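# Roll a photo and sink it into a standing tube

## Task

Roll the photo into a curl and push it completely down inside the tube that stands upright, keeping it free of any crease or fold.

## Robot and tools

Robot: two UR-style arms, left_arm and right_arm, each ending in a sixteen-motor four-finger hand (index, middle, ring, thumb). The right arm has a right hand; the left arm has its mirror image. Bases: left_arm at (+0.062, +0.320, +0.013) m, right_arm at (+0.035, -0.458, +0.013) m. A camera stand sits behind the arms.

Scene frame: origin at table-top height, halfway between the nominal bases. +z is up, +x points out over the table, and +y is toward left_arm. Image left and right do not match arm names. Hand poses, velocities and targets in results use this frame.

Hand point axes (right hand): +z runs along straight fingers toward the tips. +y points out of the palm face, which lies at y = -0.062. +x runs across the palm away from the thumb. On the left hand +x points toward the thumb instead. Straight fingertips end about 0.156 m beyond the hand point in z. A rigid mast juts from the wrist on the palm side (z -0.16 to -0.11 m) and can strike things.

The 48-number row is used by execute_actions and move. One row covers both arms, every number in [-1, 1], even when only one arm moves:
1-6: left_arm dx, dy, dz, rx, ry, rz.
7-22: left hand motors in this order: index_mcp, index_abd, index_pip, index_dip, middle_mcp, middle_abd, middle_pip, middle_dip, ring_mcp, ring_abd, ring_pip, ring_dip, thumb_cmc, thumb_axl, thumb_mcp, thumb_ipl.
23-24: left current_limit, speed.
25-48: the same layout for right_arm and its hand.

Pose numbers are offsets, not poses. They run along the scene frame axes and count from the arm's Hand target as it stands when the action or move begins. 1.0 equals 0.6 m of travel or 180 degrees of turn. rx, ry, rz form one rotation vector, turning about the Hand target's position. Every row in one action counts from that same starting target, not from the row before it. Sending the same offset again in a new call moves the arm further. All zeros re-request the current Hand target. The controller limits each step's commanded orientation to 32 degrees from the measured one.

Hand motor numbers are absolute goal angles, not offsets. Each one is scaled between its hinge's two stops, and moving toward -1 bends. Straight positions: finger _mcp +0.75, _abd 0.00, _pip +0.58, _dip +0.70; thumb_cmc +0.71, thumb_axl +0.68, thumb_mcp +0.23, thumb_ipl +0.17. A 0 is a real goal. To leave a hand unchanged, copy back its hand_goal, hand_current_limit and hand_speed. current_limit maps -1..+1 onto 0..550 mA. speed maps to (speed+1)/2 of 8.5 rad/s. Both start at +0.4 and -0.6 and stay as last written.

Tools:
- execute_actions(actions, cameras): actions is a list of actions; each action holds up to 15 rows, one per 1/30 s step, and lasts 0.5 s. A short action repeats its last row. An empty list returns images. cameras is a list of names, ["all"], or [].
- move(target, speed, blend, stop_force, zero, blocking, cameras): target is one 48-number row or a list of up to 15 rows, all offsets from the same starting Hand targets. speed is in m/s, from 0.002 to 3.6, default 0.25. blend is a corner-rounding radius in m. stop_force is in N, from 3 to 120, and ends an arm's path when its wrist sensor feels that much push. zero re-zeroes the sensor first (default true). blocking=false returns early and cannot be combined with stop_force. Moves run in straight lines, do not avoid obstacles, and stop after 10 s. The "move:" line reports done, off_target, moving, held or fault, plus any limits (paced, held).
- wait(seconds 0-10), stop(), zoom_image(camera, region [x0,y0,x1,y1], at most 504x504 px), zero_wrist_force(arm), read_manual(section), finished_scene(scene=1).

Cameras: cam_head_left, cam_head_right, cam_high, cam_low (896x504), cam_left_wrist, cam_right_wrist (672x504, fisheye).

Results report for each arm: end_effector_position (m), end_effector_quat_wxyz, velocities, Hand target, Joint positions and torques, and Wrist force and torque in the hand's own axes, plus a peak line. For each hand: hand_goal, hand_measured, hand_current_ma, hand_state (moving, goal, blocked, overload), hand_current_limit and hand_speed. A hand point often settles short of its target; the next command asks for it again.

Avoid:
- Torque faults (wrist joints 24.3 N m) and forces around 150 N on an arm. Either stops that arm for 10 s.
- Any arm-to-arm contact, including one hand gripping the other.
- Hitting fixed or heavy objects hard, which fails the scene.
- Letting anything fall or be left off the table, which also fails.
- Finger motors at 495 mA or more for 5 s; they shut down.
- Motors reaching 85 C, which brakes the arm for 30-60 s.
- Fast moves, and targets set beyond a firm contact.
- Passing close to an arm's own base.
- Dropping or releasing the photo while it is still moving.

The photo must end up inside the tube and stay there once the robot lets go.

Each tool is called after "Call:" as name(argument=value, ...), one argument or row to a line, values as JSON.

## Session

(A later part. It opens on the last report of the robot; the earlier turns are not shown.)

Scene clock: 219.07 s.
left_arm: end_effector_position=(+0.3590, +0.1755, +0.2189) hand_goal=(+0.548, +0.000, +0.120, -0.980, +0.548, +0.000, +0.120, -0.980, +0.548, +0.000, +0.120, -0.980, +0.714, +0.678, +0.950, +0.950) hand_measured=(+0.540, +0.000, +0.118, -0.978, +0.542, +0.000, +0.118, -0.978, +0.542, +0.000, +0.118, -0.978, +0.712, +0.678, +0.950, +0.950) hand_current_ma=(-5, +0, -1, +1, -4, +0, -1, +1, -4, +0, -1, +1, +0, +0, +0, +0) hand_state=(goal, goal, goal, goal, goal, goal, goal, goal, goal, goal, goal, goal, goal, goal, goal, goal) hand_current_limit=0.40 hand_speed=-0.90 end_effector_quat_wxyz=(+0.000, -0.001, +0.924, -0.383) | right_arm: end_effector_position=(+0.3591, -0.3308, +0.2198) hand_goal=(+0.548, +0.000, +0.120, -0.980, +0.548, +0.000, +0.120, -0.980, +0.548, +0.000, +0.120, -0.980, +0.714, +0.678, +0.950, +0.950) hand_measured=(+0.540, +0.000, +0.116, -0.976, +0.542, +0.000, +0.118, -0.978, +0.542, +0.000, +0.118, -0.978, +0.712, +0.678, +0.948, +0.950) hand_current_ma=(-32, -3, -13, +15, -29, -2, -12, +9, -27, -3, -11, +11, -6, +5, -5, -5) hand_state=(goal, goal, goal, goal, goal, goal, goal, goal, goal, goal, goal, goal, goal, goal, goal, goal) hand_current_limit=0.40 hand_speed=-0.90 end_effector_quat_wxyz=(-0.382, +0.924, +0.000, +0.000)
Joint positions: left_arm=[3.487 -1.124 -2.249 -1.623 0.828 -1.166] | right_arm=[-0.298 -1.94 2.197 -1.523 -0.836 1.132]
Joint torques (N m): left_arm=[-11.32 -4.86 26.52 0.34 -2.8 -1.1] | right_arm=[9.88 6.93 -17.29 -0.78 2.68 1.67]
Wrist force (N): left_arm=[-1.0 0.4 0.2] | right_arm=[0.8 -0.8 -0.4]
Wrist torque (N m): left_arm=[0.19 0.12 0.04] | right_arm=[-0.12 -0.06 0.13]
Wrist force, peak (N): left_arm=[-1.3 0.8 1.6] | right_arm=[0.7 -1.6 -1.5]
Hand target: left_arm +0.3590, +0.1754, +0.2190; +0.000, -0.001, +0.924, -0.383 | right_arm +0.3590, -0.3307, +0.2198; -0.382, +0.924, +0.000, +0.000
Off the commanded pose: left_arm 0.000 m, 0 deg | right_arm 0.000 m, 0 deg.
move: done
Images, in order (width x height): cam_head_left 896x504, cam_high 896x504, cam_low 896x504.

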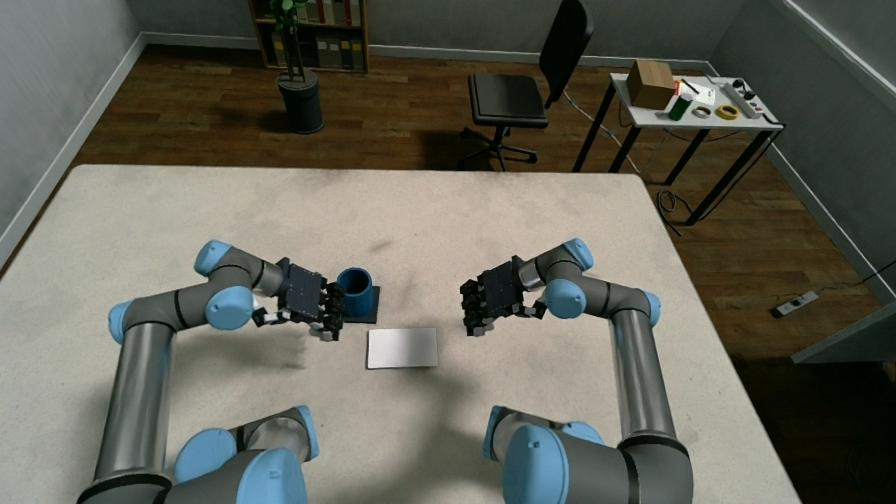

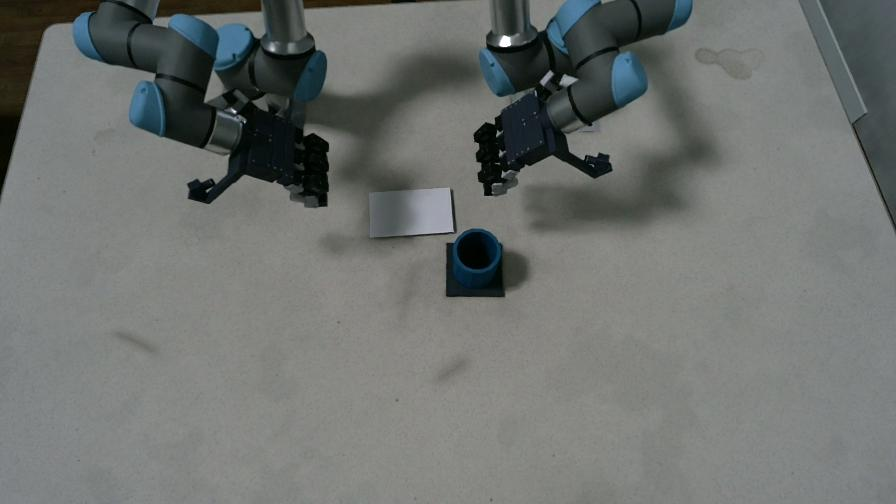

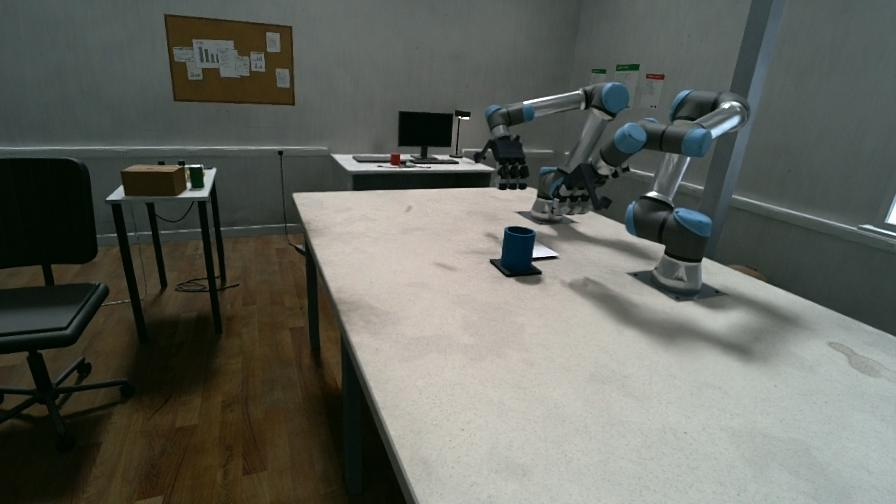

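Call:
move(
  target=[0.15, 0.05, 0.15, 0, 0, 0, 0.3425, 0.0, 0.576, 0.696, 0.3425, 0.0, 0.576, 0.696, 0.3425, 0.0, 0.576, 0.696, 0.714, 0.678, 0.95, 0.95, 0.4, -0.6, 0.15, 0, 0.15, 0, 0, 0, 0.3425, 0.0, 0.576, 0.696, 0.3425, 0.0, 0.576, 0.696, 0.3425, 0.0, 0.576, 0.696, 0.714, 0.678, 0.95, 0.95, 0.4, -0.6],
  speed=0.2,
)

Call:
move(
  target=[0, 0, 0, 0, 0.3044, 0.3967, 0.3425, 0.0, 0.576, 0.696, 0.3425, 0.0, 0.576, 0.696, 0.3425, 0.0, 0.576, 0.696, 0.714, 0.678, 0.95, 0.95, 0.4, -0.6, 0, 0, 0, 0, -0.3044, 0.3967, 0.3425, 0.0, 0.576, 0.696, 0.3425, 0.0, 0.576, 0.696, 0.3425, 0.0, 0.576, 0.696, 0.714, 0.678, 0.95, 0.95, 0.4, -0.6],
  speed=0.4,
)

Call:
move(
  target=[0, 0, 0, 0, 0.3044, 0.3967, 0.3425, 0.0, 0.576, 0.696, 0.3425, 0.0, 0.576, 0.696, 0.3425, 0.0, 0.576, 0.696, 0.714, 0.678, 0.95, 0.95, 0.4, -0.6, 0, 0, 0, 0, -0.3044, 0.3967, 0.3425, 0.0, 0.576, 0.696, 0.3425, 0.0, 0.576, 0.696, 0.3425, 0.0, 0.576, 0.696, 0.714, 0.678, 0.95, 0.95, 0.4, -0.6],
  speed=0.4,
  cameras=["cam_high", "cam_head_left"],
)

Scene clock: 221.10 s.
left_arm: end_effector_position=(+0.4490, +0.2054, +0.3090) hand_goal=(+0.342, +0.000, +0.576, +0.696, +0.342, +0.000, +0.576, +0.696, +0.342, +0.000, +0.576, +0.696, +0.714, +0.678, +0.950, +0.950) hand_measured=(+0.340, +0.000, +0.572, +0.694, +0.340, +0.000, +0.572, +0.694, +0.340, +0.000, +0.572, +0.694, +0.712, +0.678, +0.950, +0.950) hand_current_ma=(+0, +0, -2, -1, +0, +0, -1, -1, +0, +0, -2, -1, +0, +0, +0, +0) hand_state=(goal, goal, goal, goal, goal, goal, goal, goal, goal, goal, goal, goal, goal, goal, goal, goal) hand_current_limit=0.40 hand_speed=-0.60 end_effector_quat_wxyz=(+0.000, -0.001, +0.924, -0.383) | right_arm: end_effector_position=(+0.4490, -0.3307, +0.3098) hand_goal=(+0.342, +0.000, +0.576, +0.696, +0.342, +0.000, +0.576, +0.696, +0.342, +0.000, +0.576, +0.696, +0.714, +0.678, +0.950, +0.950) hand_measured=(+0.340, +0.000, +0.572, +0.692, +0.340, +0.000, +0.572, +0.694, +0.340, +0.000, +0.572, +0.692, +0.712, +0.678, +0.948, +0.950) hand_current_ma=(-4, -3, -18, -14, -5, -2, -17, -11, -5, -3, -16, -14, -6, +5, -5, -5) hand_state=(goal, goal, goal, goal, goal, goal, goal, goal, goal, goal, goal, goal, goal, goal, goal, goal) hand_current_limit=0.40 hand_speed=-0.60 end_effector_quat_wxyz=(-0.382, +0.924, +0.000, +0.000)
Joint positions: left_arm=[3.493 -1.336 -1.88 -1.785 0.83 -1.158] | right_arm=[-0.229 -1.737 1.835 -1.424 -0.817 1.222]
Joint torques (N m): left_arm=[-12.46 3.69 29.59 0.24 -0.33 -0.65] | right_arm=[-9.4 -17.06 -37.17 -3.43 -0.7 0.16]
Wrist force (N): left_arm=[-1.2 0.4 0.2] | right_arm=[0.9 -0.8 -0.5]
Wrist torque (N m): left_arm=[0.21 0.15 -0.09] | right_arm=[-0.10 -0.08 0.18]
Wrist force, peak (N): left_arm=[-2.3 0.1 -1.0] | right_arm=[2.1 -1.8 -1.3]
Hand target: left_arm +0.4490, +0.2054, +0.3090; +0.000, -0.001, +0.924, -0.383 | right_arm +0.4490, -0.3307, +0.3098; -0.382, +0.924, +0.000, +0.000
Off the commanded pose: left_arm 0.000 m, 0 deg | right_arm 0.000 m, 0 deg.
move: done

Scene clock: 223.63 s.
left_arm: end_effector_position=(+0.4490, +0.2055, +0.3090) hand_goal=(+0.342, +0.000, +0.576, +0.696, +0.342, +0.000, +0.576, +0.696, +0.342, +0.000, +0.576, +0.696, +0.714, +0.678, +0.950, +0.950) hand_measured=(+0.342, +0.000, +0.574, +0.694, +0.342, +0.000, +0.574, +0.694, +0.342, +0.000, +0.574, +0.694, +0.712, +0.678, +0.950, +0.950) hand_current_ma=(+0, +0, -1, -1, +0, +0, -1, -1, +0, +0, -1, -1, +0, +0, +0, +0) hand_state=(goal, goal, goal, goal, goal, goal, goal, goal, goal, goal, goal, goal, goal, goal, goal, goal) hand_current_limit=0.40 hand_speed=-0.60 end_effector_quat_wxyz=(+0.183, +0.684, -0.653, +0.270) | right_arm: end_effector_position=(+0.4490, -0.3308, +0.3098) hand_goal=(+0.342, +0.000, +0.576, +0.696, +0.342, +0.000, +0.576, +0.696, +0.342, +0.000, +0.576, +0.696, +0.714, +0.678, +0.950, +0.950) hand_measured=(+0.342, +0.000, +0.574, +0.692, +0.342, +0.000, +0.574, +0.694, +0.342, +0.000, +0.574, +0.692, +0.712, +0.678, +0.948, +0.950) hand_current_ma=(-2, -1, -11, -13, -2, -1, -10, -10, -1, -1, -9, -13, -6, +5, -5, -5) hand_state=(goal, goal, goal, goal, goal, goal, goal, goal, goal, goal, goal, goal, goal, goal, goal, goal) hand_current_limit=0.40 hand_speed=-0.60 end_effector_quat_wxyz=(-0.270, +0.654, +0.683, +0.183)
Joint positions: left_arm=[3.607 -1.441 -1.95 -1.477 0.922 -2.719] | right_arm=[-0.357 -1.93 1.982 -1.212 -1.033 -0.538]
Joint torques (N m): left_arm=[-11.96 12.83 28.54 0.23 -3.06 -1.37] | right_arm=[12.17 6.02 -38.11 0.85 2.21 -1.87]
Wrist force (N): left_arm=[-0.6 1.0 -0.6] | right_arm=[0.8 -0.1 -1.0]
Wrist torque (N m): left_arm=[0.29 0.18 -0.04] | right_arm=[0.09 -0.18 0.08]
Wrist force, peak (N): left_arm=[-1.7 0.6 -0.3] | right_arm=[1.5 -0.7 -0.7]
Hand target: left_arm +0.4490, +0.2054, +0.3090; +0.183, +0.684, -0.653, +0.270 | right_arm +0.4490, -0.3307, +0.3098; -0.270, +0.654, +0.683, +0.183
Off the commanded pose: left_arm 0.000 m, 0 deg | right_arm 0.000 m, 0 deg.
move: done

Scene clock: 226.13 s.
left_arm: end_effector_position=(+0.4490, +0.2055, +0.3090) hand_goal=(+0.342, +0.000, +0.576, +0.696, +0.342, +0.000, +0.576, +0.696, +0.342, +0.000, +0.576, +0.696, +0.714, +0.678, +0.950, +0.950) hand_measured=(+0.348, +0.000, +0.576, +0.694, +0.348, +0.000, +0.576, +0.694, +0.348, +0.000, +0.576, +0.694, +0.714, +0.678, +0.950, +0.950) hand_current_ma=(+3, +0, +0, -1, +3, +0, +0, -1, +3, +0, +0, -1, +0, +0, +0, +0) hand_state=(goal, goal, goal, goal, goal, goal, goal, goal, goal, goal, goal, goal, goal, goal, goal, goal) hand_current_limit=0.40 hand_speed=-0.60 end_effector_quat_wxyz=(+0.259, +0.966, +0.001, +0.000) | right_arm: end_effector_position=(+0.4491, -0.3307, +0.3099) hand_goal=(+0.342, +0.000, +0.576, +0.696, +0.342, +0.000, +0.576, +0.696, +0.342, +0.000, +0.576, +0.696, +0.714, +0.678, +0.950, +0.950) hand_measured=(+0.346, +0.000, +0.576, +0.694, +0.348, +0.000, +0.576, +0.694, +0.348, +0.000, +0.576, +0.694, +0.714, +0.678, +0.948, +0.950) hand_current_ma=(+22, -1, -3, -12, +24, -1, -3, -9, +26, -1, -3, -12, -1, +1, -5, -5) hand_state=(goal, goal, goal, goal, goal, goal, goal, goal, goal, goal, goal, goal, goal, goal, goal, goal) hand_current_limit=0.40 hand_speed=-0.60 end_effector_quat_wxyz=(+0.000, +0.000, +0.966, +0.259)
Joint positions: left_arm=[3.759 -1.258 -2.103 -1.653 1.136 -4.079] | right_arm=[-0.476 -1.818 2.063 -1.547 -1.115 -2.131]
Joint torques (N m): left_arm=[-13.03 -0.65 29.88 2.29 -2.83 -0.96] | right_arm=[5.56 -23.11 -15.88 -0.02 -1.04 -1.81]
Wrist force (N): left_arm=[0.3 0.3 0.3] | right_arm=[0.2 0.0 0.3]
Wrist torque (N m): left_arm=[0.03 0.06 -0.04] | right_arm=[0.07 -0.02 -0.09]
Wrist force, peak (N): left_arm=[-0.4 1.0 -0.9] | right_arm=[1.2 0.0 -1.3]
Hand target: left_arm +0.4490, +0.2054, +0.3090; +0.259, +0.966, +0.001, +0.000 | right_arm +0.4490, -0.3307, +0.3098; +0.000, +0.000, +0.966, +0.259
Off the commanded pose: left_arm 0.000 m, 0 deg | right_arm 0.000 m, 0 deg.
move: done
Images, in order (width x height): cam_head_left 896x504, cam_high 896x504.

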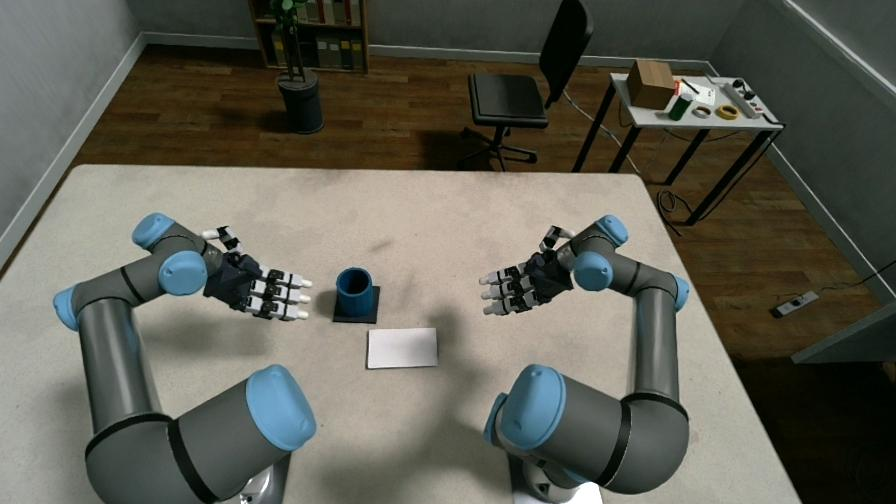

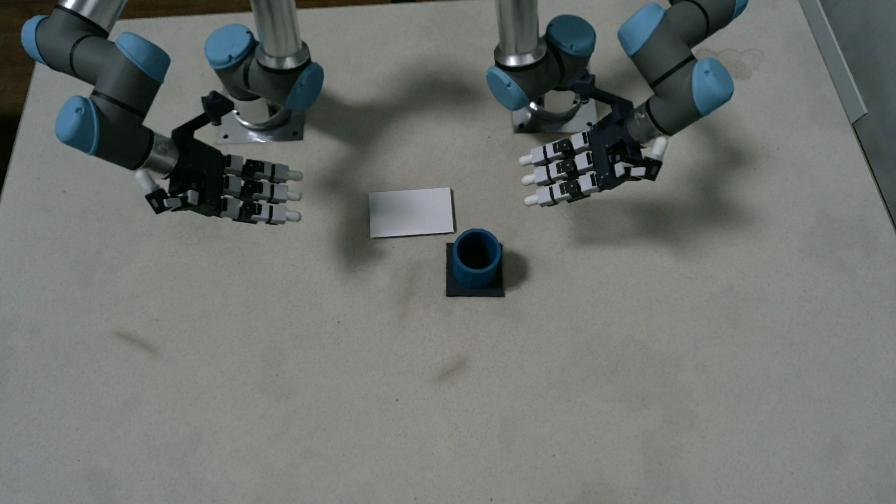

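Call:
move(
  target=[-0.084, -0.18, -0.265, 0, 0, 0, 0.3425, 0.0, 0.576, 0.696, 0.3425, 0.0, 0.576, 0.696, 0.3425, 0.0, 0.576, 0.696, 0.714, 0.678, 0.95, 0.95, 0.4, -0.6, -0.084, 0.1222, -0.2663, 0, 0, 0, 0.3425, 0.0, 0.576, 0.696, 0.3425, 0.0, 0.576, 0.696, 0.3425, 0.0, 0.576, 0.696, 0.714, 0.678, 0.95, 0.95, 0.4, -0.6],
  speed=0.15,
)

Call:
move(
  target=[0, 0, -0.0765, 0, 0, 0, 0.3425, 0.0, 0.576, 0.696, 0.3425, 0.0, 0.576, 0.696, 0.3425, 0.0, 0.576, 0.696, 0.714, 0.678, 0.95, 0.95, 0.4, -0.6, 0, 0, -0.0765, 0, 0, 0, 0.3425, 0.0, 0.576, 0.696, 0.3425, 0.0, 0.576, 0.696, 0.3425, 0.0, 0.576, 0.696, 0.714, 0.678, 0.95, 0.95, 0.4, -0.6],
  speed=0.05,
  cameras=["cam_high", "cam_head_left", "cam_left_wrist", "cam_right_wrist"],
)

Call:
zoom_image(
  camera="cam_high",
  region=[310, 140, 510, 290],
)

Call:
zoom_image(
  camera="cam_head_left",
  region=[320, 290, 480, 400],
)

Scene clock: 228.27 s.
left_arm: end_effector_position=(+0.3986, +0.0974, +0.1500) hand_goal=(+0.342, +0.000, +0.576, +0.696, +0.342, +0.000, +0.576, +0.696, +0.342, +0.000, +0.576, +0.696, +0.714, +0.678, +0.950, +0.950) hand_measured=(+0.348, +0.000, +0.576, +0.694, +0.348, +0.000, +0.576, +0.694, +0.348, +0.000, +0.576, +0.694, +0.714, +0.678, +0.950, +0.950) hand_current_ma=(+4, +0, +0, -1, +3, +0, +0, -1, +4, +0, +0, -1, +0, +0, +0, +0) hand_state=(goal, goal, goal, goal, goal, goal, goal, goal, goal, goal, goal, goal, goal, goal, goal, goal) hand_current_limit=0.40 hand_speed=-0.60 end_effector_quat_wxyz=(+0.259, +0.966, +0.001, +0.000) | right_arm: end_effector_position=(+0.3986, -0.2573, +0.1500) hand_goal=(+0.342, +0.000, +0.576, +0.696, +0.342, +0.000, +0.576, +0.696, +0.342, +0.000, +0.576, +0.696, +0.714, +0.678, +0.950, +0.950) hand_measured=(+0.348, +0.000, +0.576, +0.694, +0.348, +0.000, +0.576, +0.694, +0.348, +0.000, +0.576, +0.694, +0.714, +0.678, +0.948, +0.950) hand_current_ma=(+24, -1, -3, -12, +26, -1, -3, -9, +27, -1, -2, -11, -1, +1, -5, -5) hand_state=(goal, goal, goal, goal, goal, goal, goal, goal, goal, goal, goal, goal, goal, goal, goal, goal) hand_current_limit=0.40 hand_speed=-0.60 end_effector_quat_wxyz=(+0.000, +0.000, +0.966, +0.259)
Joint positions: left_arm=[3.519 -1.328 -2.55 -1.019 1.078 -4.339] | right_arm=[-0.343 -1.736 2.49 -2.122 -1.084 -1.986]
Joint torques (N m): left_arm=[8.03 10.16 11.16 3.7 0.85 0.26] | right_arm=[-9.64 -19.78 -23.89 -3.83 -0.7 -1.38]
Wrist force (N): left_arm=[0.3 0.1 0.1] | right_arm=[-0.2 0.0 0.2]
Wrist torque (N m): left_arm=[0.05 0.07 -0.05] | right_arm=[0.09 0.04 -0.06]
Wrist force, peak (N): left_arm=[-0.2 0.4 1.5] | right_arm=[0.5 0.2 1.5]
Hand target: left_arm +0.3986, +0.0974, +0.1500; +0.259, +0.966, +0.001, +0.000 | right_arm +0.3986, -0.2574, +0.1500; +0.000, +0.000, +0.966, +0.259
Off the commanded pose: left_arm 0.000 m, 0 deg | right_arm 0.000 m, 0 deg.
move: done

Scene clock: 229.63 s.
left_arm: end_effector_position=(+0.3986, +0.0974, +0.1040) hand_goal=(+0.342, +0.000, +0.576, +0.696, +0.342, +0.000, +0.576, +0.696, +0.342, +0.000, +0.576, +0.696, +0.714, +0.678, +0.950, +0.950) hand_measured=(+0.348, +0.000, +0.576, +0.694, +0.348, +0.000, +0.576, +0.694, +0.348, +0.000, +0.576, +0.694, +0.714, +0.678, +0.950, +0.950) hand_current_ma=(+4, +0, +0, -1, +3, +0, +0, -1, +4, +0, +0, -1, +0, +0, +0, +0) hand_state=(goal, goal, goal, goal, goal, goal, goal, goal, goal, goal, goal, goal, goal, goal, goal, goal) hand_current_limit=0.40 hand_speed=-0.60 end_effector_quat_wxyz=(+0.259, +0.966, +0.001, -0.001) | right_arm: end_effector_position=(+0.3986, -0.2574, +0.1041) hand_goal=(+0.342, +0.000, +0.576, +0.696, +0.342, +0.000, +0.576, +0.696, +0.342, +0.000, +0.576, +0.696, +0.714, +0.678, +0.950, +0.950) hand_measured=(+0.348, +0.000, +0.576, +0.694, +0.348, +0.000, +0.576, +0.694, +0.348, +0.000, +0.576, +0.694, +0.714, +0.678, +0.948, +0.950) hand_current_ma=(+24, -1, -3, -12, +26, -1, -3, -9, +27, -1, -2, -11, -1, +1, -5, -5) hand_state=(goal, goal, goal, goal, goal, goal, goal, goal, goal, goal, goal, goal, goal, goal, goal, goal) hand_current_limit=0.40 hand_speed=-0.60 end_effector_quat_wxyz=(+0.000, +0.000, +0.966, +0.259)
Joint positions: left_arm=[3.52 -1.481 -2.616 -0.8 1.078 -4.339] | right_arm=[-0.343 -1.596 2.551 -2.323 -1.084 -1.986]
Joint torques (N m): left_arm=[-12.11 11.98 22.22 1.72 -2.56 -1.11] | right_arm=[11.29 -20.45 -28.56 -0.88 2.83 1.25]
Wrist force (N): left_arm=[0.2 0.1 0.1] | right_arm=[0.1 0.0 0.3]
Wrist torque (N m): left_arm=[0.06 0.08 0.01] | right_arm=[0.06 0.00 -0.03]
Wrist force, peak (N): left_arm=[0.4 0.4 -0.4] | right_arm=[-0.2 0.6 -0.6]
Hand target: left_arm +0.3986, +0.0974, +0.1041; +0.259, +0.966, +0.001, +0.000 | right_arm +0.3986, -0.2574, +0.1041; +0.000, +0.000, +0.966, +0.259
Off the commanded pose: left_arm 0.000 m, 0 deg | right_arm 0.000 m, 0 deg.
move: done
Images, in order (width x height): cam_head_left 896x504, cam_high 896x504, cam_left_wrist 672x504, cam_right_wrist 672x504.

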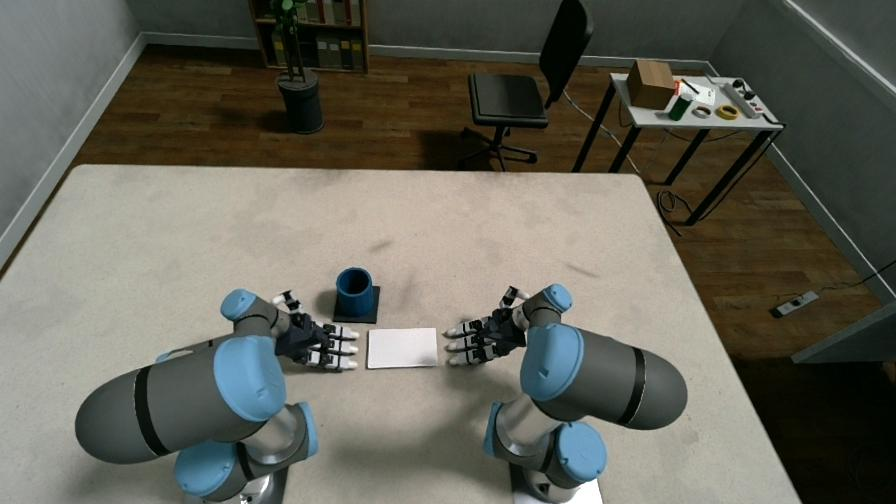

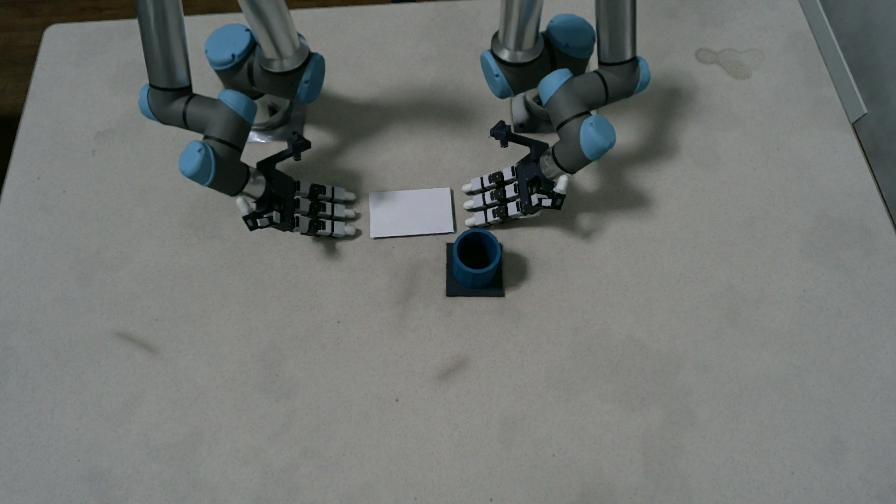

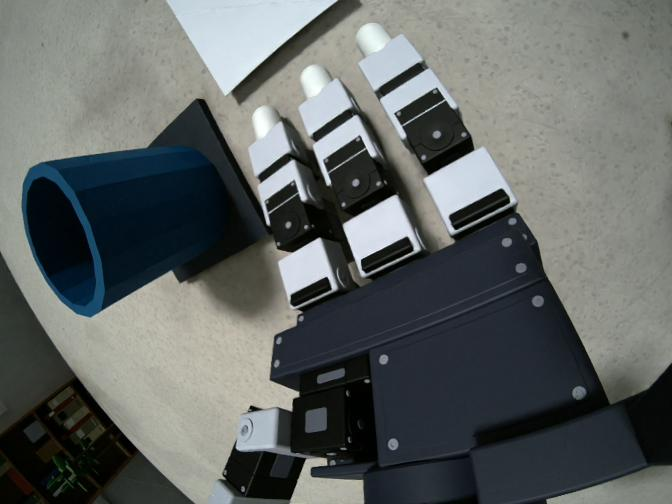

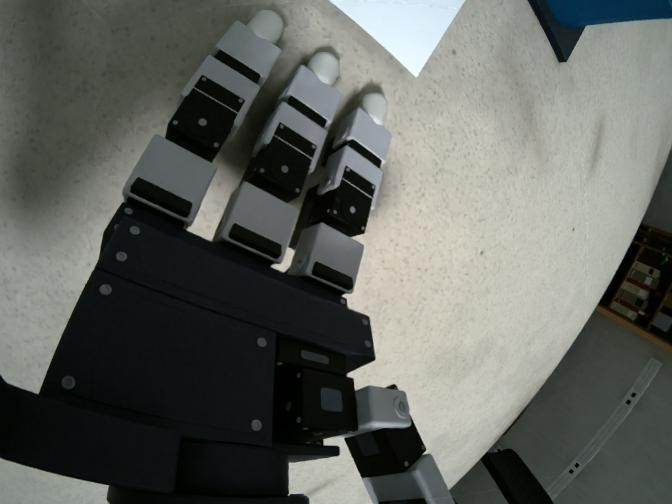

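Scaled by 2.520 from the camera's 896x504 image, which has a finer 1280x720 frame.

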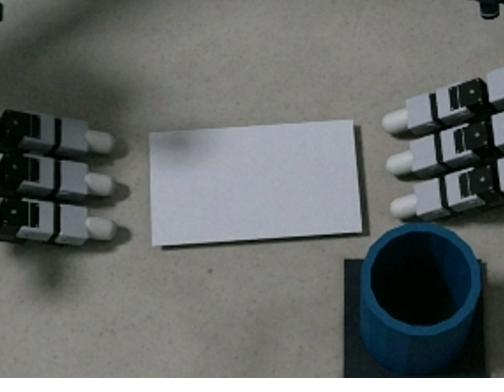

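Scaled by 3.150 from the camera's 896x504 image, which has a finer 1280x720 frame.

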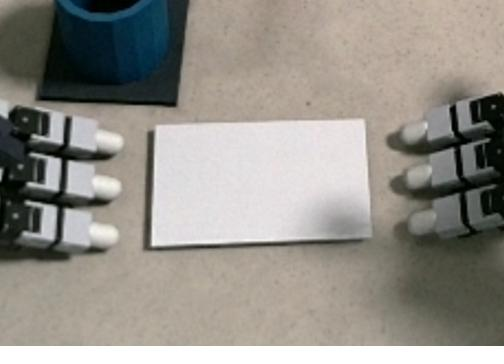

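Call:
move(
  target=[0.0083, -0.0383, -0.0017, 0, 0, 0, 0.3425, 0.0, 0.576, 0.696, 0.3425, 0.0, 0.576, 0.696, 0.3425, 0.0, 0.576, 0.696, 0.714, 0.678, 0.95, 0.95, 0.4, -0.6, -0.0067, 0.05, -0.0005, 0, 0, 0, 0.3425, 0.0, 0.576, 0.696, 0.3425, 0.0, 0.576, 0.696, 0.3425, 0.0, 0.576, 0.696, 0.714, 0.678, 0.95, 0.95, 0.4, -0.6],
  speed=0.02,
  cameras=["cam_high", "cam_head_left", "cam_left_wrist", "cam_right_wrist"],
)

Call:
zoom_image(
  camera="cam_high",
  region=[350, 170, 480, 260],
)

Call:
zoom_image(
  camera="cam_head_left",
  region=[340, 310, 470, 390],
)

Call:
zoom_image(
  camera="cam_left_wrist",
  region=[200, 0, 480, 200],
)

Call:
zoom_image(
  camera="cam_right_wrist",
  region=[200, 0, 480, 200],
)

Scene clock: 231.90 s.
left_arm: end_effector_position=(+0.4036, +0.0744, +0.1031) hand_goal=(+0.342, +0.000, +0.576, +0.696, +0.342, +0.000, +0.576, +0.696, +0.342, +0.000, +0.576, +0.696, +0.714, +0.678, +0.950, +0.950) hand_measured=(+0.348, +0.000, +0.576, +0.694, +0.348, +0.000, +0.576, +0.694, +0.348, +0.000, +0.576, +0.694, +0.714, +0.678, +0.950, +0.950) hand_current_ma=(+4, +0, +0, -1, +3, +0, +0, -1, +4, +0, +0, -1, +0, +0, +0, +0) hand_state=(goal, goal, goal, goal, goal, goal, goal, goal, goal, goal, goal, goal, goal, goal, goal, goal) hand_current_limit=0.40 hand_speed=-0.60 end_effector_quat_wxyz=(+0.259, +0.966, +0.001, +0.000) | right_arm: end_effector_position=(+0.3946, -0.2273, +0.1038) hand_goal=(+0.342, +0.000, +0.576, +0.696, +0.342, +0.000, +0.576, +0.696, +0.342, +0.000, +0.576, +0.696, +0.714, +0.678, +0.950, +0.950) hand_measured=(+0.348, +0.000, +0.576, +0.694, +0.348, +0.000, +0.576, +0.694, +0.348, +0.000, +0.576, +0.694, +0.714, +0.678, +0.948, +0.950) hand_current_ma=(+24, -1, -3, -12, +26, -1, -3, -9, +27, -1, -2, -11, -1, +1, -5, -5) hand_state=(goal, goal, goal, goal, goal, goal, goal, goal, goal, goal, goal, goal, goal, goal, goal, goal) hand_current_limit=0.40 hand_speed=-0.60 end_effector_quat_wxyz=(+0.000, +0.000, +0.966, +0.259)
Joint positions: left_arm=[3.439 -1.523 -2.603 -0.727 1.065 -4.43] | right_arm=[-0.256 -1.585 2.562 -2.391 -1.068 -1.889]
Joint torques (N m): left_arm=[11.51 20.26 13.42 0.14 -2.07 1.34] | right_arm=[-8.93 -5.84 -4.7 0.44 1.03 -1.75]
Wrist force (N): left_arm=[0.7 -0.1 0.3] | right_arm=[0.0 0.1 0.1]
Wrist torque (N m): left_arm=[0.02 0.01 0.07] | right_arm=[0.10 0.01 -0.07]
Wrist force, peak (N): left_arm=[0.7 0.1 0.4] | right_arm=[-0.1 0.6 0.0]
Hand target: left_arm +0.4036, +0.0744, +0.1031; +0.259, +0.966, +0.001, +0.000 | right_arm +0.3946, -0.2274, +0.1038; +0.000, +0.000, +0.966, +0.259
Off the commanded pose: left_arm 0.000 m, 0 deg | right_arm 0.000 m, 0 deg.
move: done
Images, in order (width x height): cam_head_left 896x504, cam_high 896x504, cam_left_wrist 672x504, cam_right_wrist 672x504.

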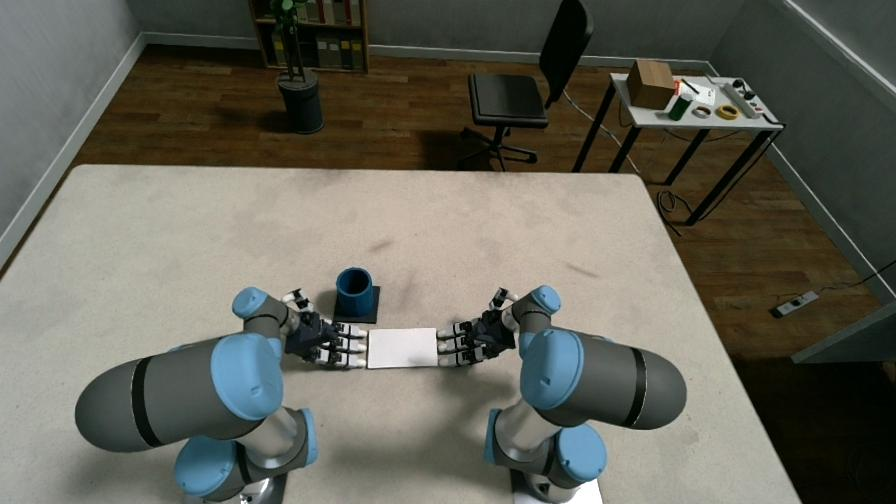

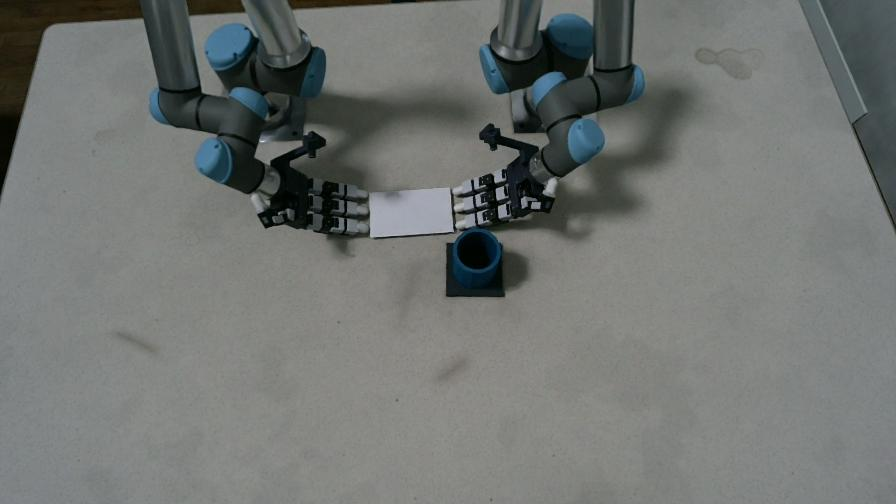

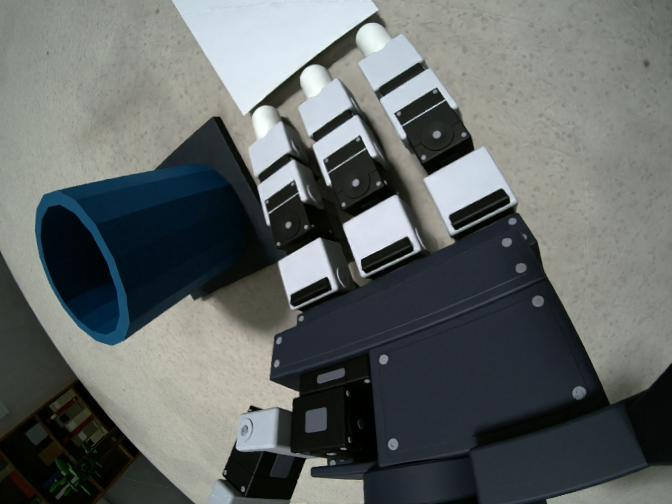

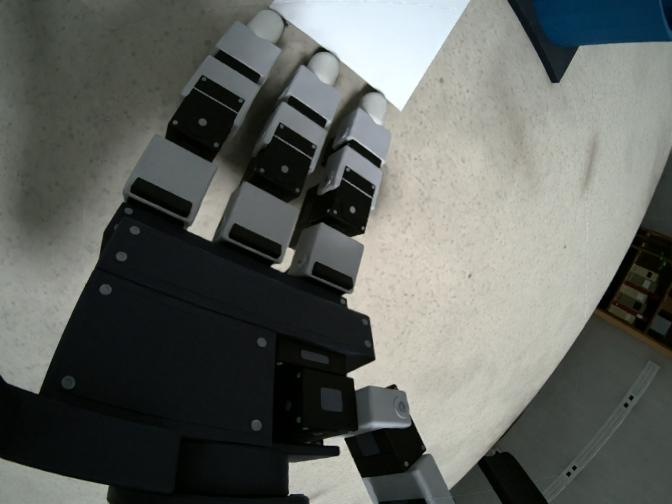

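Scaled by 3.877 from the camera's 896x504 image, which has a finer 1280x720 frame.

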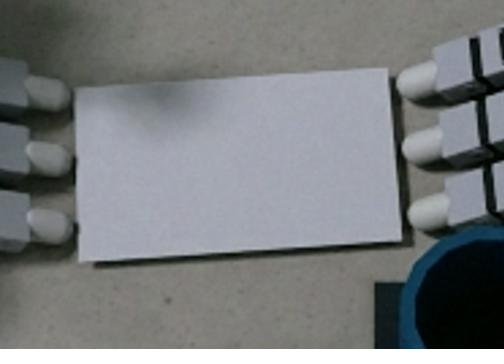

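Scaled by 3.877 from the camera's 896x504 image, which has a finer 1280x720 frame.

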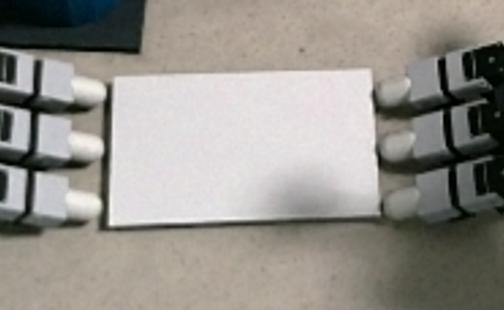

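Scaled by 1.800 from the camera's 672x504 image, which has a finer 960x720 frame.

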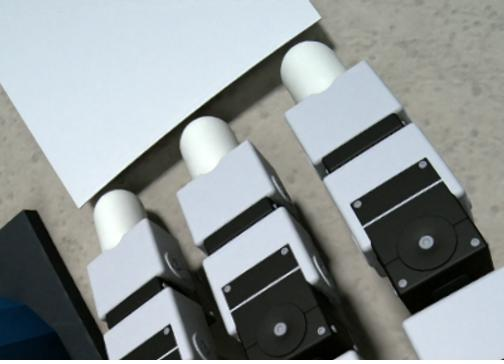

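Scaled by 1.800 from the camera's 672x504 image, which has a finer 960x720 frame.

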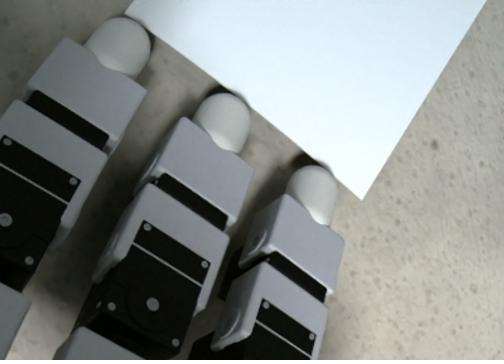

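Call:
move(
  target=[-0.005, -0.01, 0, 0, 0, 0, 0.3425, 0.0, 0.576, 0.696, 0.3425, 0.0, 0.576, 0.696, 0.3425, 0.0, 0.576, 0.696, 0.714, 0.678, 0.95, 0.95, 0.4, -0.6, 0.0033, 0.0033, 0, 0, 0, 0, 0.3425, 0.0, 0.576, 0.696, 0.3425, 0.0, 0.576, 0.696, 0.3425, 0.0, 0.576, 0.696, 0.714, 0.678, 0.95, 0.95, 0.4, -0.6],
  speed=0.01,
)

Call:
move(
  target=[0, -0.01, 0, 0, 0, 0, 0.3425, 0.0, 0.576, 0.696, 0.3425, 0.0, 0.576, 0.696, 0.3425, 0.0, 0.576, 0.696, 0.714, 0.678, 0.95, 0.95, 0.4, -0.6, 0, 0.01, 0, 0, 0, 0, 0.3425, 0.0, 0.576, 0.696, 0.3425, 0.0, 0.576, 0.696, 0.3425, 0.0, 0.576, 0.696, 0.714, 0.678, 0.95, 0.95, 0.4, -0.6],
  speed=0.01,
  cameras=["cam_high", "cam_head_left"],
)

Call:
zoom_image(
  camera="cam_high",
  region=[350, 170, 480, 260],
)

Call:
zoom_image(
  camera="cam_head_left",
  region=[340, 310, 470, 390],
)

Scene clock: 233.37 s.
left_arm: end_effector_position=(+0.4005, +0.0684, +0.1031) hand_goal=(+0.342, +0.000, +0.576, +0.696, +0.342, +0.000, +0.576, +0.696, +0.342, +0.000, +0.576, +0.696, +0.714, +0.678, +0.950, +0.950) hand_measured=(+0.348, +0.000, +0.576, +0.694, +0.348, +0.000, +0.576, +0.694, +0.348, +0.000, +0.576, +0.694, +0.714, +0.678, +0.950, +0.950) hand_current_ma=(+4, +0, +0, -1, +3, +0, +0, -1, +4, +0, +0, -1, +0, +0, +0, +0) hand_state=(goal, goal, goal, goal, goal, goal, goal, goal, goal, goal, goal, goal, goal, goal, goal, goal) hand_current_limit=0.40 hand_speed=-0.60 end_effector_quat_wxyz=(+0.259, +0.966, +0.001, +0.000) | right_arm: end_effector_position=(+0.3966, -0.2254, +0.1038) hand_goal=(+0.342, +0.000, +0.576, +0.696, +0.342, +0.000, +0.576, +0.696, +0.342, +0.000, +0.576, +0.696, +0.714, +0.678, +0.950, +0.950) hand_measured=(+0.348, +0.000, +0.576, +0.694, +0.348, +0.000, +0.576, +0.694, +0.348, +0.000, +0.576, +0.694, +0.714, +0.678, +0.948, +0.950) hand_current_ma=(+24, -1, -3, -12, +26, -1, -2, -8, +28, -1, -1, -10, -1, +1, -5, -5) hand_state=(goal, goal, goal, goal, goal, goal, goal, goal, goal, goal, goal, goal, goal, goal, goal, goal) hand_current_limit=0.40 hand_speed=-0.60 end_effector_quat_wxyz=(+0.000, +0.000, +0.966, +0.259)
Joint positions: left_arm=[3.421 -1.521 -2.61 -0.713 1.063 -4.449] | right_arm=[-0.248 -1.578 2.557 -2.398 -1.067 -1.88]
Joint torques (N m): left_arm=[4.72 17.2 11.09 1.15 -2.63 1.12] | right_arm=[2.35 -9.21 -22.8 -3.56 2.73 0.05]
Wrist force (N): left_arm=[0.2 -0.2 0.2] | right_arm=[-0.1 0.1 0.3]
Wrist torque (N m): left_arm=[0.01 0.07 0.09] | right_arm=[0.11 0.03 -0.13]
Wrist force, peak (N): left_arm=[0.6 0.1 0.4] | right_arm=[0.1 0.6 0.1]
Hand target: left_arm +0.4006, +0.0684, +0.1031; +0.259, +0.966, +0.001, +0.000 | right_arm +0.3966, -0.2254, +0.1038; +0.000, +0.000, +0.966, +0.259
Off the commanded pose: left_arm 0.000 m, 0 deg | right_arm 0.000 m, 0 deg.
move: done

Scene clock: 234.23 s.
left_arm: end_effector_position=(+0.4006, +0.0624, +0.1031) hand_goal=(+0.342, +0.000, +0.576, +0.696, +0.342, +0.000, +0.576, +0.696, +0.342, +0.000, +0.576, +0.696, +0.714, +0.678, +0.950, +0.950) hand_measured=(+0.352, +0.000, +0.578, +0.696, +0.352, +0.000, +0.578, +0.696, +0.352, +0.000, +0.578, +0.694, +0.714, +0.678, +0.950, +0.950) hand_current_ma=(+9, +0, +1, +0, +7, +0, +1, +0, +7, +0, +0, +0, +0, +0, +0, +0) hand_state=(goal, goal, goal, goal, goal, goal, goal, goal, goal, goal, goal, goal, goal, goal, goal, goal) hand_current_limit=0.40 hand_speed=-0.60 end_effector_quat_wxyz=(+0.259, +0.966, +0.001, +0.000) | right_arm: end_effector_position=(+0.3966, -0.2193, +0.1038) hand_goal=(+0.342, +0.000, +0.576, +0.696, +0.342, +0.000, +0.576, +0.696, +0.342, +0.000, +0.576, +0.696, +0.714, +0.678, +0.950, +0.950) hand_measured=(+0.350, +0.000, +0.578, +0.694, +0.352, +0.000, +0.578, +0.696, +0.352, +0.000, +0.578, +0.694, +0.714, +0.678, +0.948, +0.950) hand_current_ma=(+38, -1, +8, -5, +43, -1, +9, -4, +44, -1, +8, -4, -1, +1, -5, -5) hand_state=(goal, goal, goal, goal, goal, goal, goal, goal, goal, goal, goal, goal, goal, goal, goal, goal) hand_current_limit=0.40 hand_speed=-0.60 end_effector_quat_wxyz=(+0.000, +0.000, +0.966, +0.259)
Joint positions: left_arm=[3.401 -1.529 -2.608 -0.696 1.06 -4.472] | right_arm=[-0.23 -1.573 2.556 -2.412 -1.065 -1.859]
Joint torques (N m): left_arm=[6.47 11.65 19.51 0.88 -2.73 1.45] | right_arm=[-6.39 -7.44 -27.2 -1.67 2.05 -1.54]
Wrist force (N): left_arm=[0.1 -0.2 0.1] | right_arm=[-0.2 -0.1 0.1]
Wrist torque (N m): left_arm=[0.03 0.07 0.08] | right_arm=[0.12 0.04 -0.14]
Wrist force, peak (N): left_arm=[0.3 -1.2 -0.3] | right_arm=[-0.1 -1.0 -0.5]
Hand target: left_arm +0.4006, +0.0624, +0.1031; +0.259, +0.966, +0.001, +0.000 | right_arm +0.3966, -0.2194, +0.1038; +0.000, +0.000, +0.966, +0.259
Off the commanded pose: left_arm 0.000 m, 0 deg | right_arm 0.000 m, 0 deg.
move: done
Images, in order (width x height): cam_head_left 896x504, cam_high 896x504.

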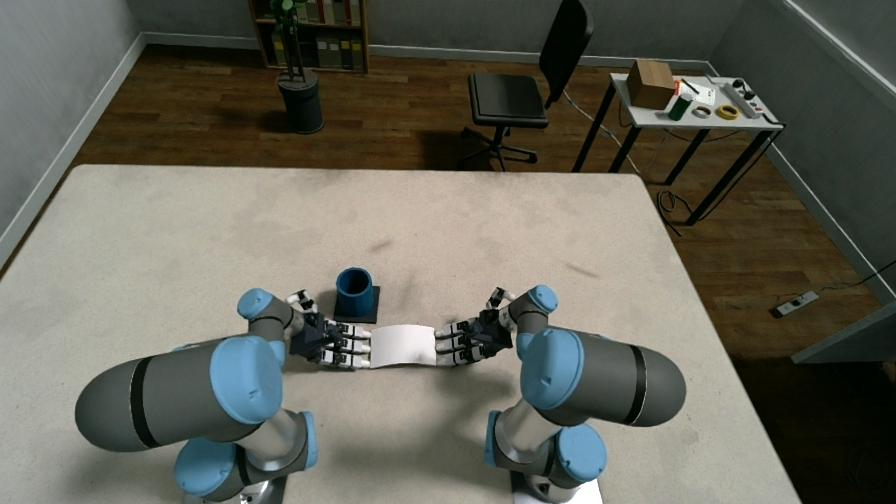

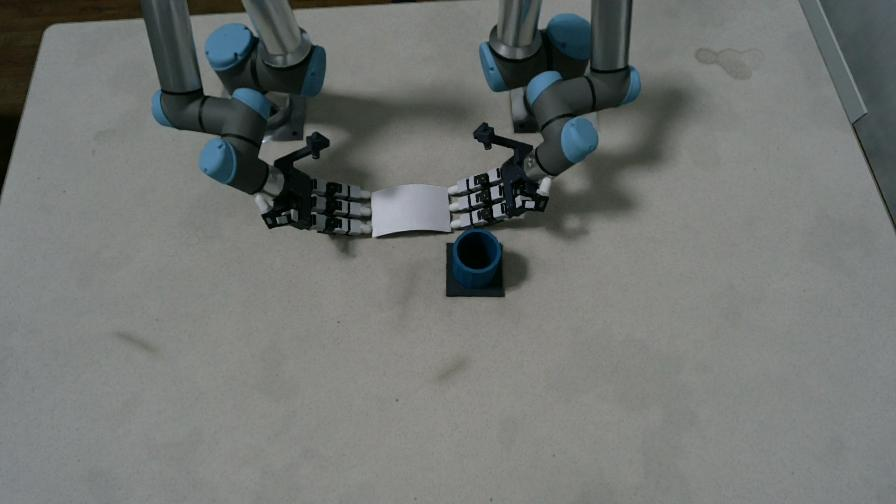

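Scaled by 3.877 from the camera's 896x504 image, which has a finer 1280x720 frame.

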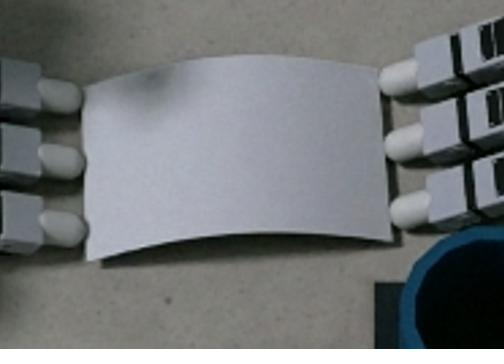

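Scaled by 3.877 from the camera's 896x504 image, which has a finer 1280x720 frame.

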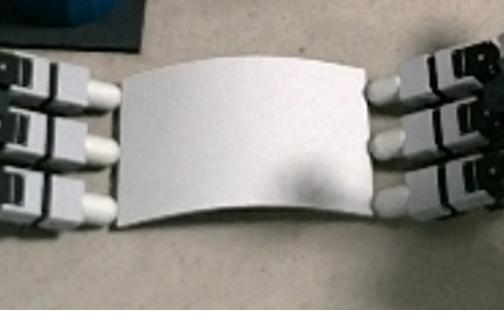

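Call:
move(
  target=[
    [0, -0.0133, 0, 0, 0, 0, 0.3425, 0.0, 0.576, 0.696, 0.3425, 0.0, 0.576, 0.696, 0.3425, 0.0, 0.576, 0.696, 0.714, 0.678, 0.95, 0.95, 0.4, -0.6, 0, 0.0133, 0, 0, 0, 0, 0.3425, 0.0, 0.576, 0.696, 0.3425, 0.0, 0.576, 0.696, 0.3425, 0.0, 0.576, 0.696, 0.714, 0.678, 0.95, 0.95, 0.4, -0.6],
    [0, -0.0133, 0.03, 0, 0, 0, 0.3425, 0.0, 0.576, 0.696, 0.3425, 0.0, 0.576, 0.696, 0.3425, 0.0, 0.576, 0.696, 0.714, 0.678, 0.95, 0.95, 0.4, -0.6, 0, 0.0133, 0.03, 0, 0, 0, 0.3425, 0.0, 0.576, 0.696, 0.3425, 0.0, 0.576, 0.696, 0.3425, 0.0, 0.576, 0.696, 0.714, 0.678, 0.95, 0.95, 0.4, -0.6],
  ],
  speed=0.015,
  cameras=["cam_high", "cam_head_left", "cam_left_wrist", "cam_right_wrist"],
)

Call:
zoom_image(
  camera="cam_high",
  region=[350, 170, 480, 260],
)

Call:
zoom_image(
  camera="cam_left_wrist",
  region=[200, 0, 480, 200],
)

Call:
zoom_image(
  camera="cam_right_wrist",
  region=[200, 0, 480, 200],
)

Scene clock: 238.80 s.
left_arm: end_effector_position=(+0.4006, +0.0545, +0.1212) hand_goal=(+0.342, +0.000, +0.576, +0.696, +0.342, +0.000, +0.576, +0.696, +0.342, +0.000, +0.576, +0.696, +0.714, +0.678, +0.950, +0.950) hand_measured=(+0.352, +0.000, +0.578, +0.696, +0.352, +0.000, +0.578, +0.696, +0.352, +0.000, +0.578, +0.694, +0.714, +0.678, +0.950, +0.950) hand_current_ma=(+9, +0, +1, +0, +7, +0, +1, +0, +7, +0, +0, +0, +0, +0, +0, +0) hand_state=(goal, goal, goal, goal, goal, goal, goal, goal, goal, goal, goal, goal, goal, goal, goal, goal) hand_current_limit=0.40 hand_speed=-0.60 end_effector_quat_wxyz=(+0.259, +0.966, +0.001, +0.000) | right_arm: end_effector_position=(+0.3966, -0.2115, +0.1220) hand_goal=(+0.342, +0.000, +0.576, +0.696, +0.342, +0.000, +0.576, +0.696, +0.342, +0.000, +0.576, +0.696, +0.714, +0.678, +0.950, +0.950) hand_measured=(+0.350, +0.000, +0.578, +0.694, +0.352, +0.000, +0.578, +0.696, +0.352, +0.000, +0.578, +0.694, +0.714, +0.678, +0.948, +0.950) hand_current_ma=(+38, -1, +8, -5, +43, -1, +9, -4, +44, -1, +8, -4, -1, +1, -5, -5) hand_state=(goal, goal, goal, goal, goal, goal, goal, goal, goal, goal, goal, goal, goal, goal, goal, goal) hand_current_limit=0.40 hand_speed=-0.60 end_effector_quat_wxyz=(+0.000, +0.000, +0.966, +0.259) end_effector_velocity=(+0.001, +0.000, +0.000) end_effector_angular_velocity=(-0.002, -0.003, +0.001)
Joint positions: left_arm=[3.375 -1.472 -2.584 -0.763 1.057 -4.502] | right_arm=[-0.206 -1.627 2.534 -2.35 -1.061 -1.832]
Joint velocities: left_arm=[within noise] | right_arm=[0.001 0.002 -0.001 -0.005 -0.001 0]
Joint torques (N m): left_arm=[9.5 -0.01 10.08 4.01 -0.03 1.5] | right_arm=[-10.12 -0.29 -16.47 -4.46 -0.62 -1.82]
Wrist force (N): left_arm=[0.1 -0.2 0.1] | right_arm=[0.0 -0.1 0.1]
Wrist torque (N m): left_arm=[0.03 0.10 0.00] | right_arm=[0.11 0.02 -0.08]
Wrist force, peak (N): left_arm=[0.4 -0.4 0.3] | right_arm=[0.1 0.1 0.6]
Hand target: left_arm +0.4006, +0.0545, +0.1211; +0.259, +0.966, +0.001, +0.000 | right_arm +0.3966, -0.2115, +0.1218; +0.000, +0.000, +0.966, +0.259
Off the commanded pose: left_arm 0.000 m, 0 deg | right_arm 0.000 m, 0 deg.
move: done
Images, in order (width x height): cam_head_left 896x504, cam_high 896x504, cam_left_wrist 672x504, cam_right_wrist 672x504.

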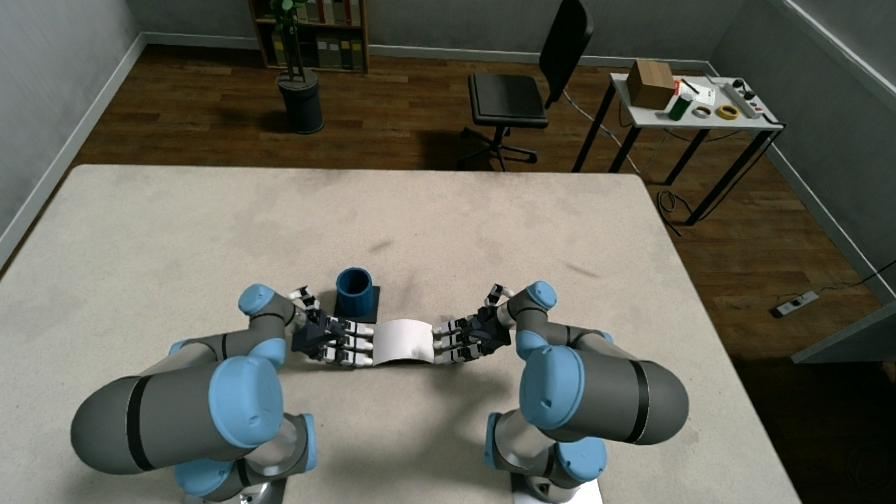

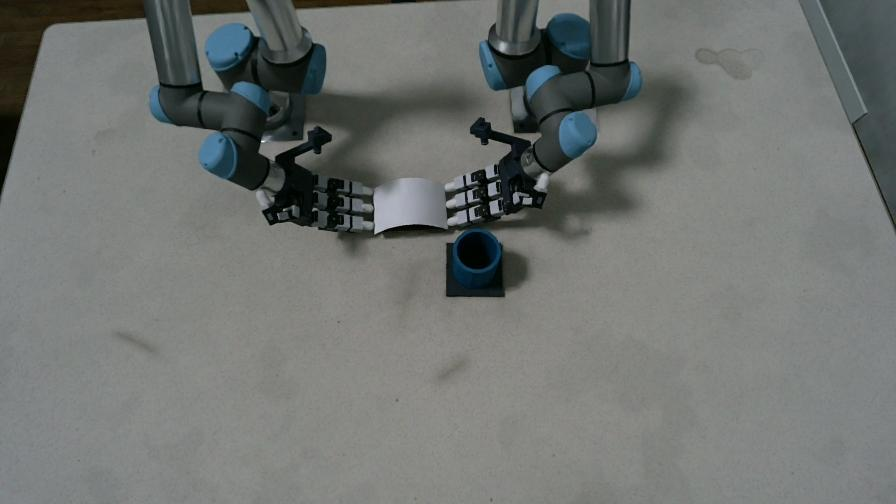

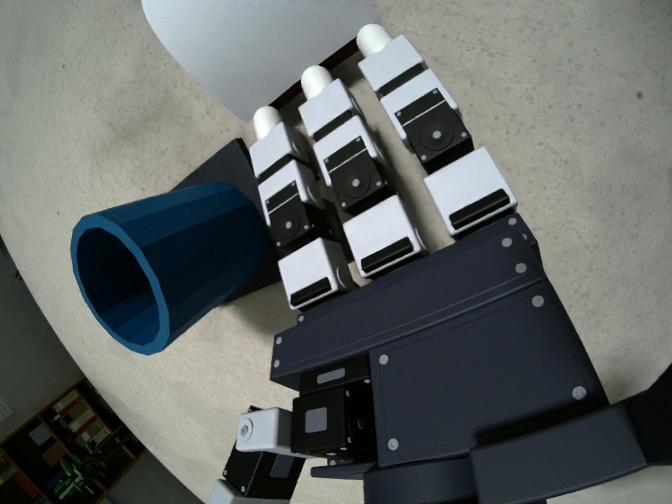

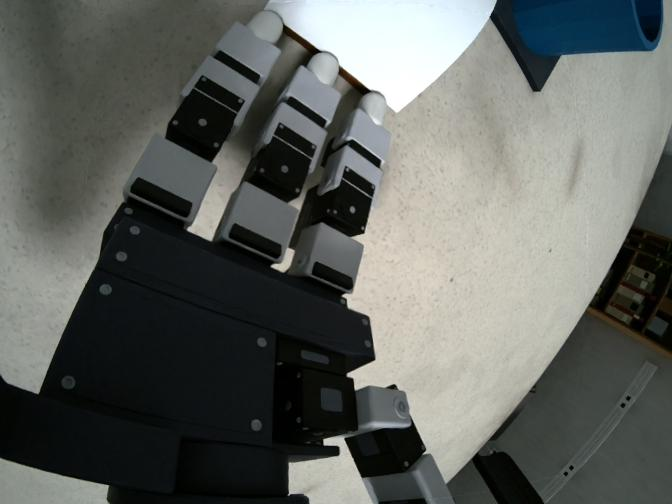

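Scaled by 3.877 from the camera's 896x504 image, which has a finer 1280x720 frame.

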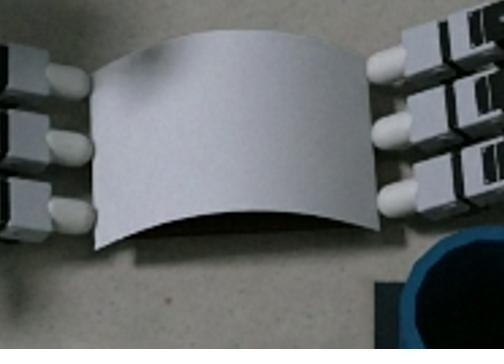

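Scaled by 1.800 from the camera's 672x504 image, which has a finer 960x720 frame.

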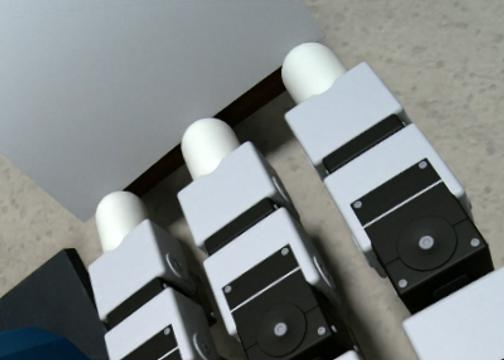

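Scaled by 1.800 from the camera's 672x504 image, which has a finer 960x720 frame.

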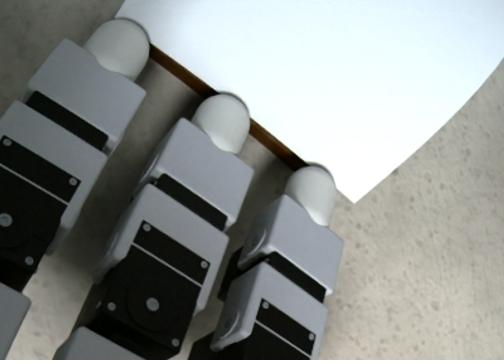

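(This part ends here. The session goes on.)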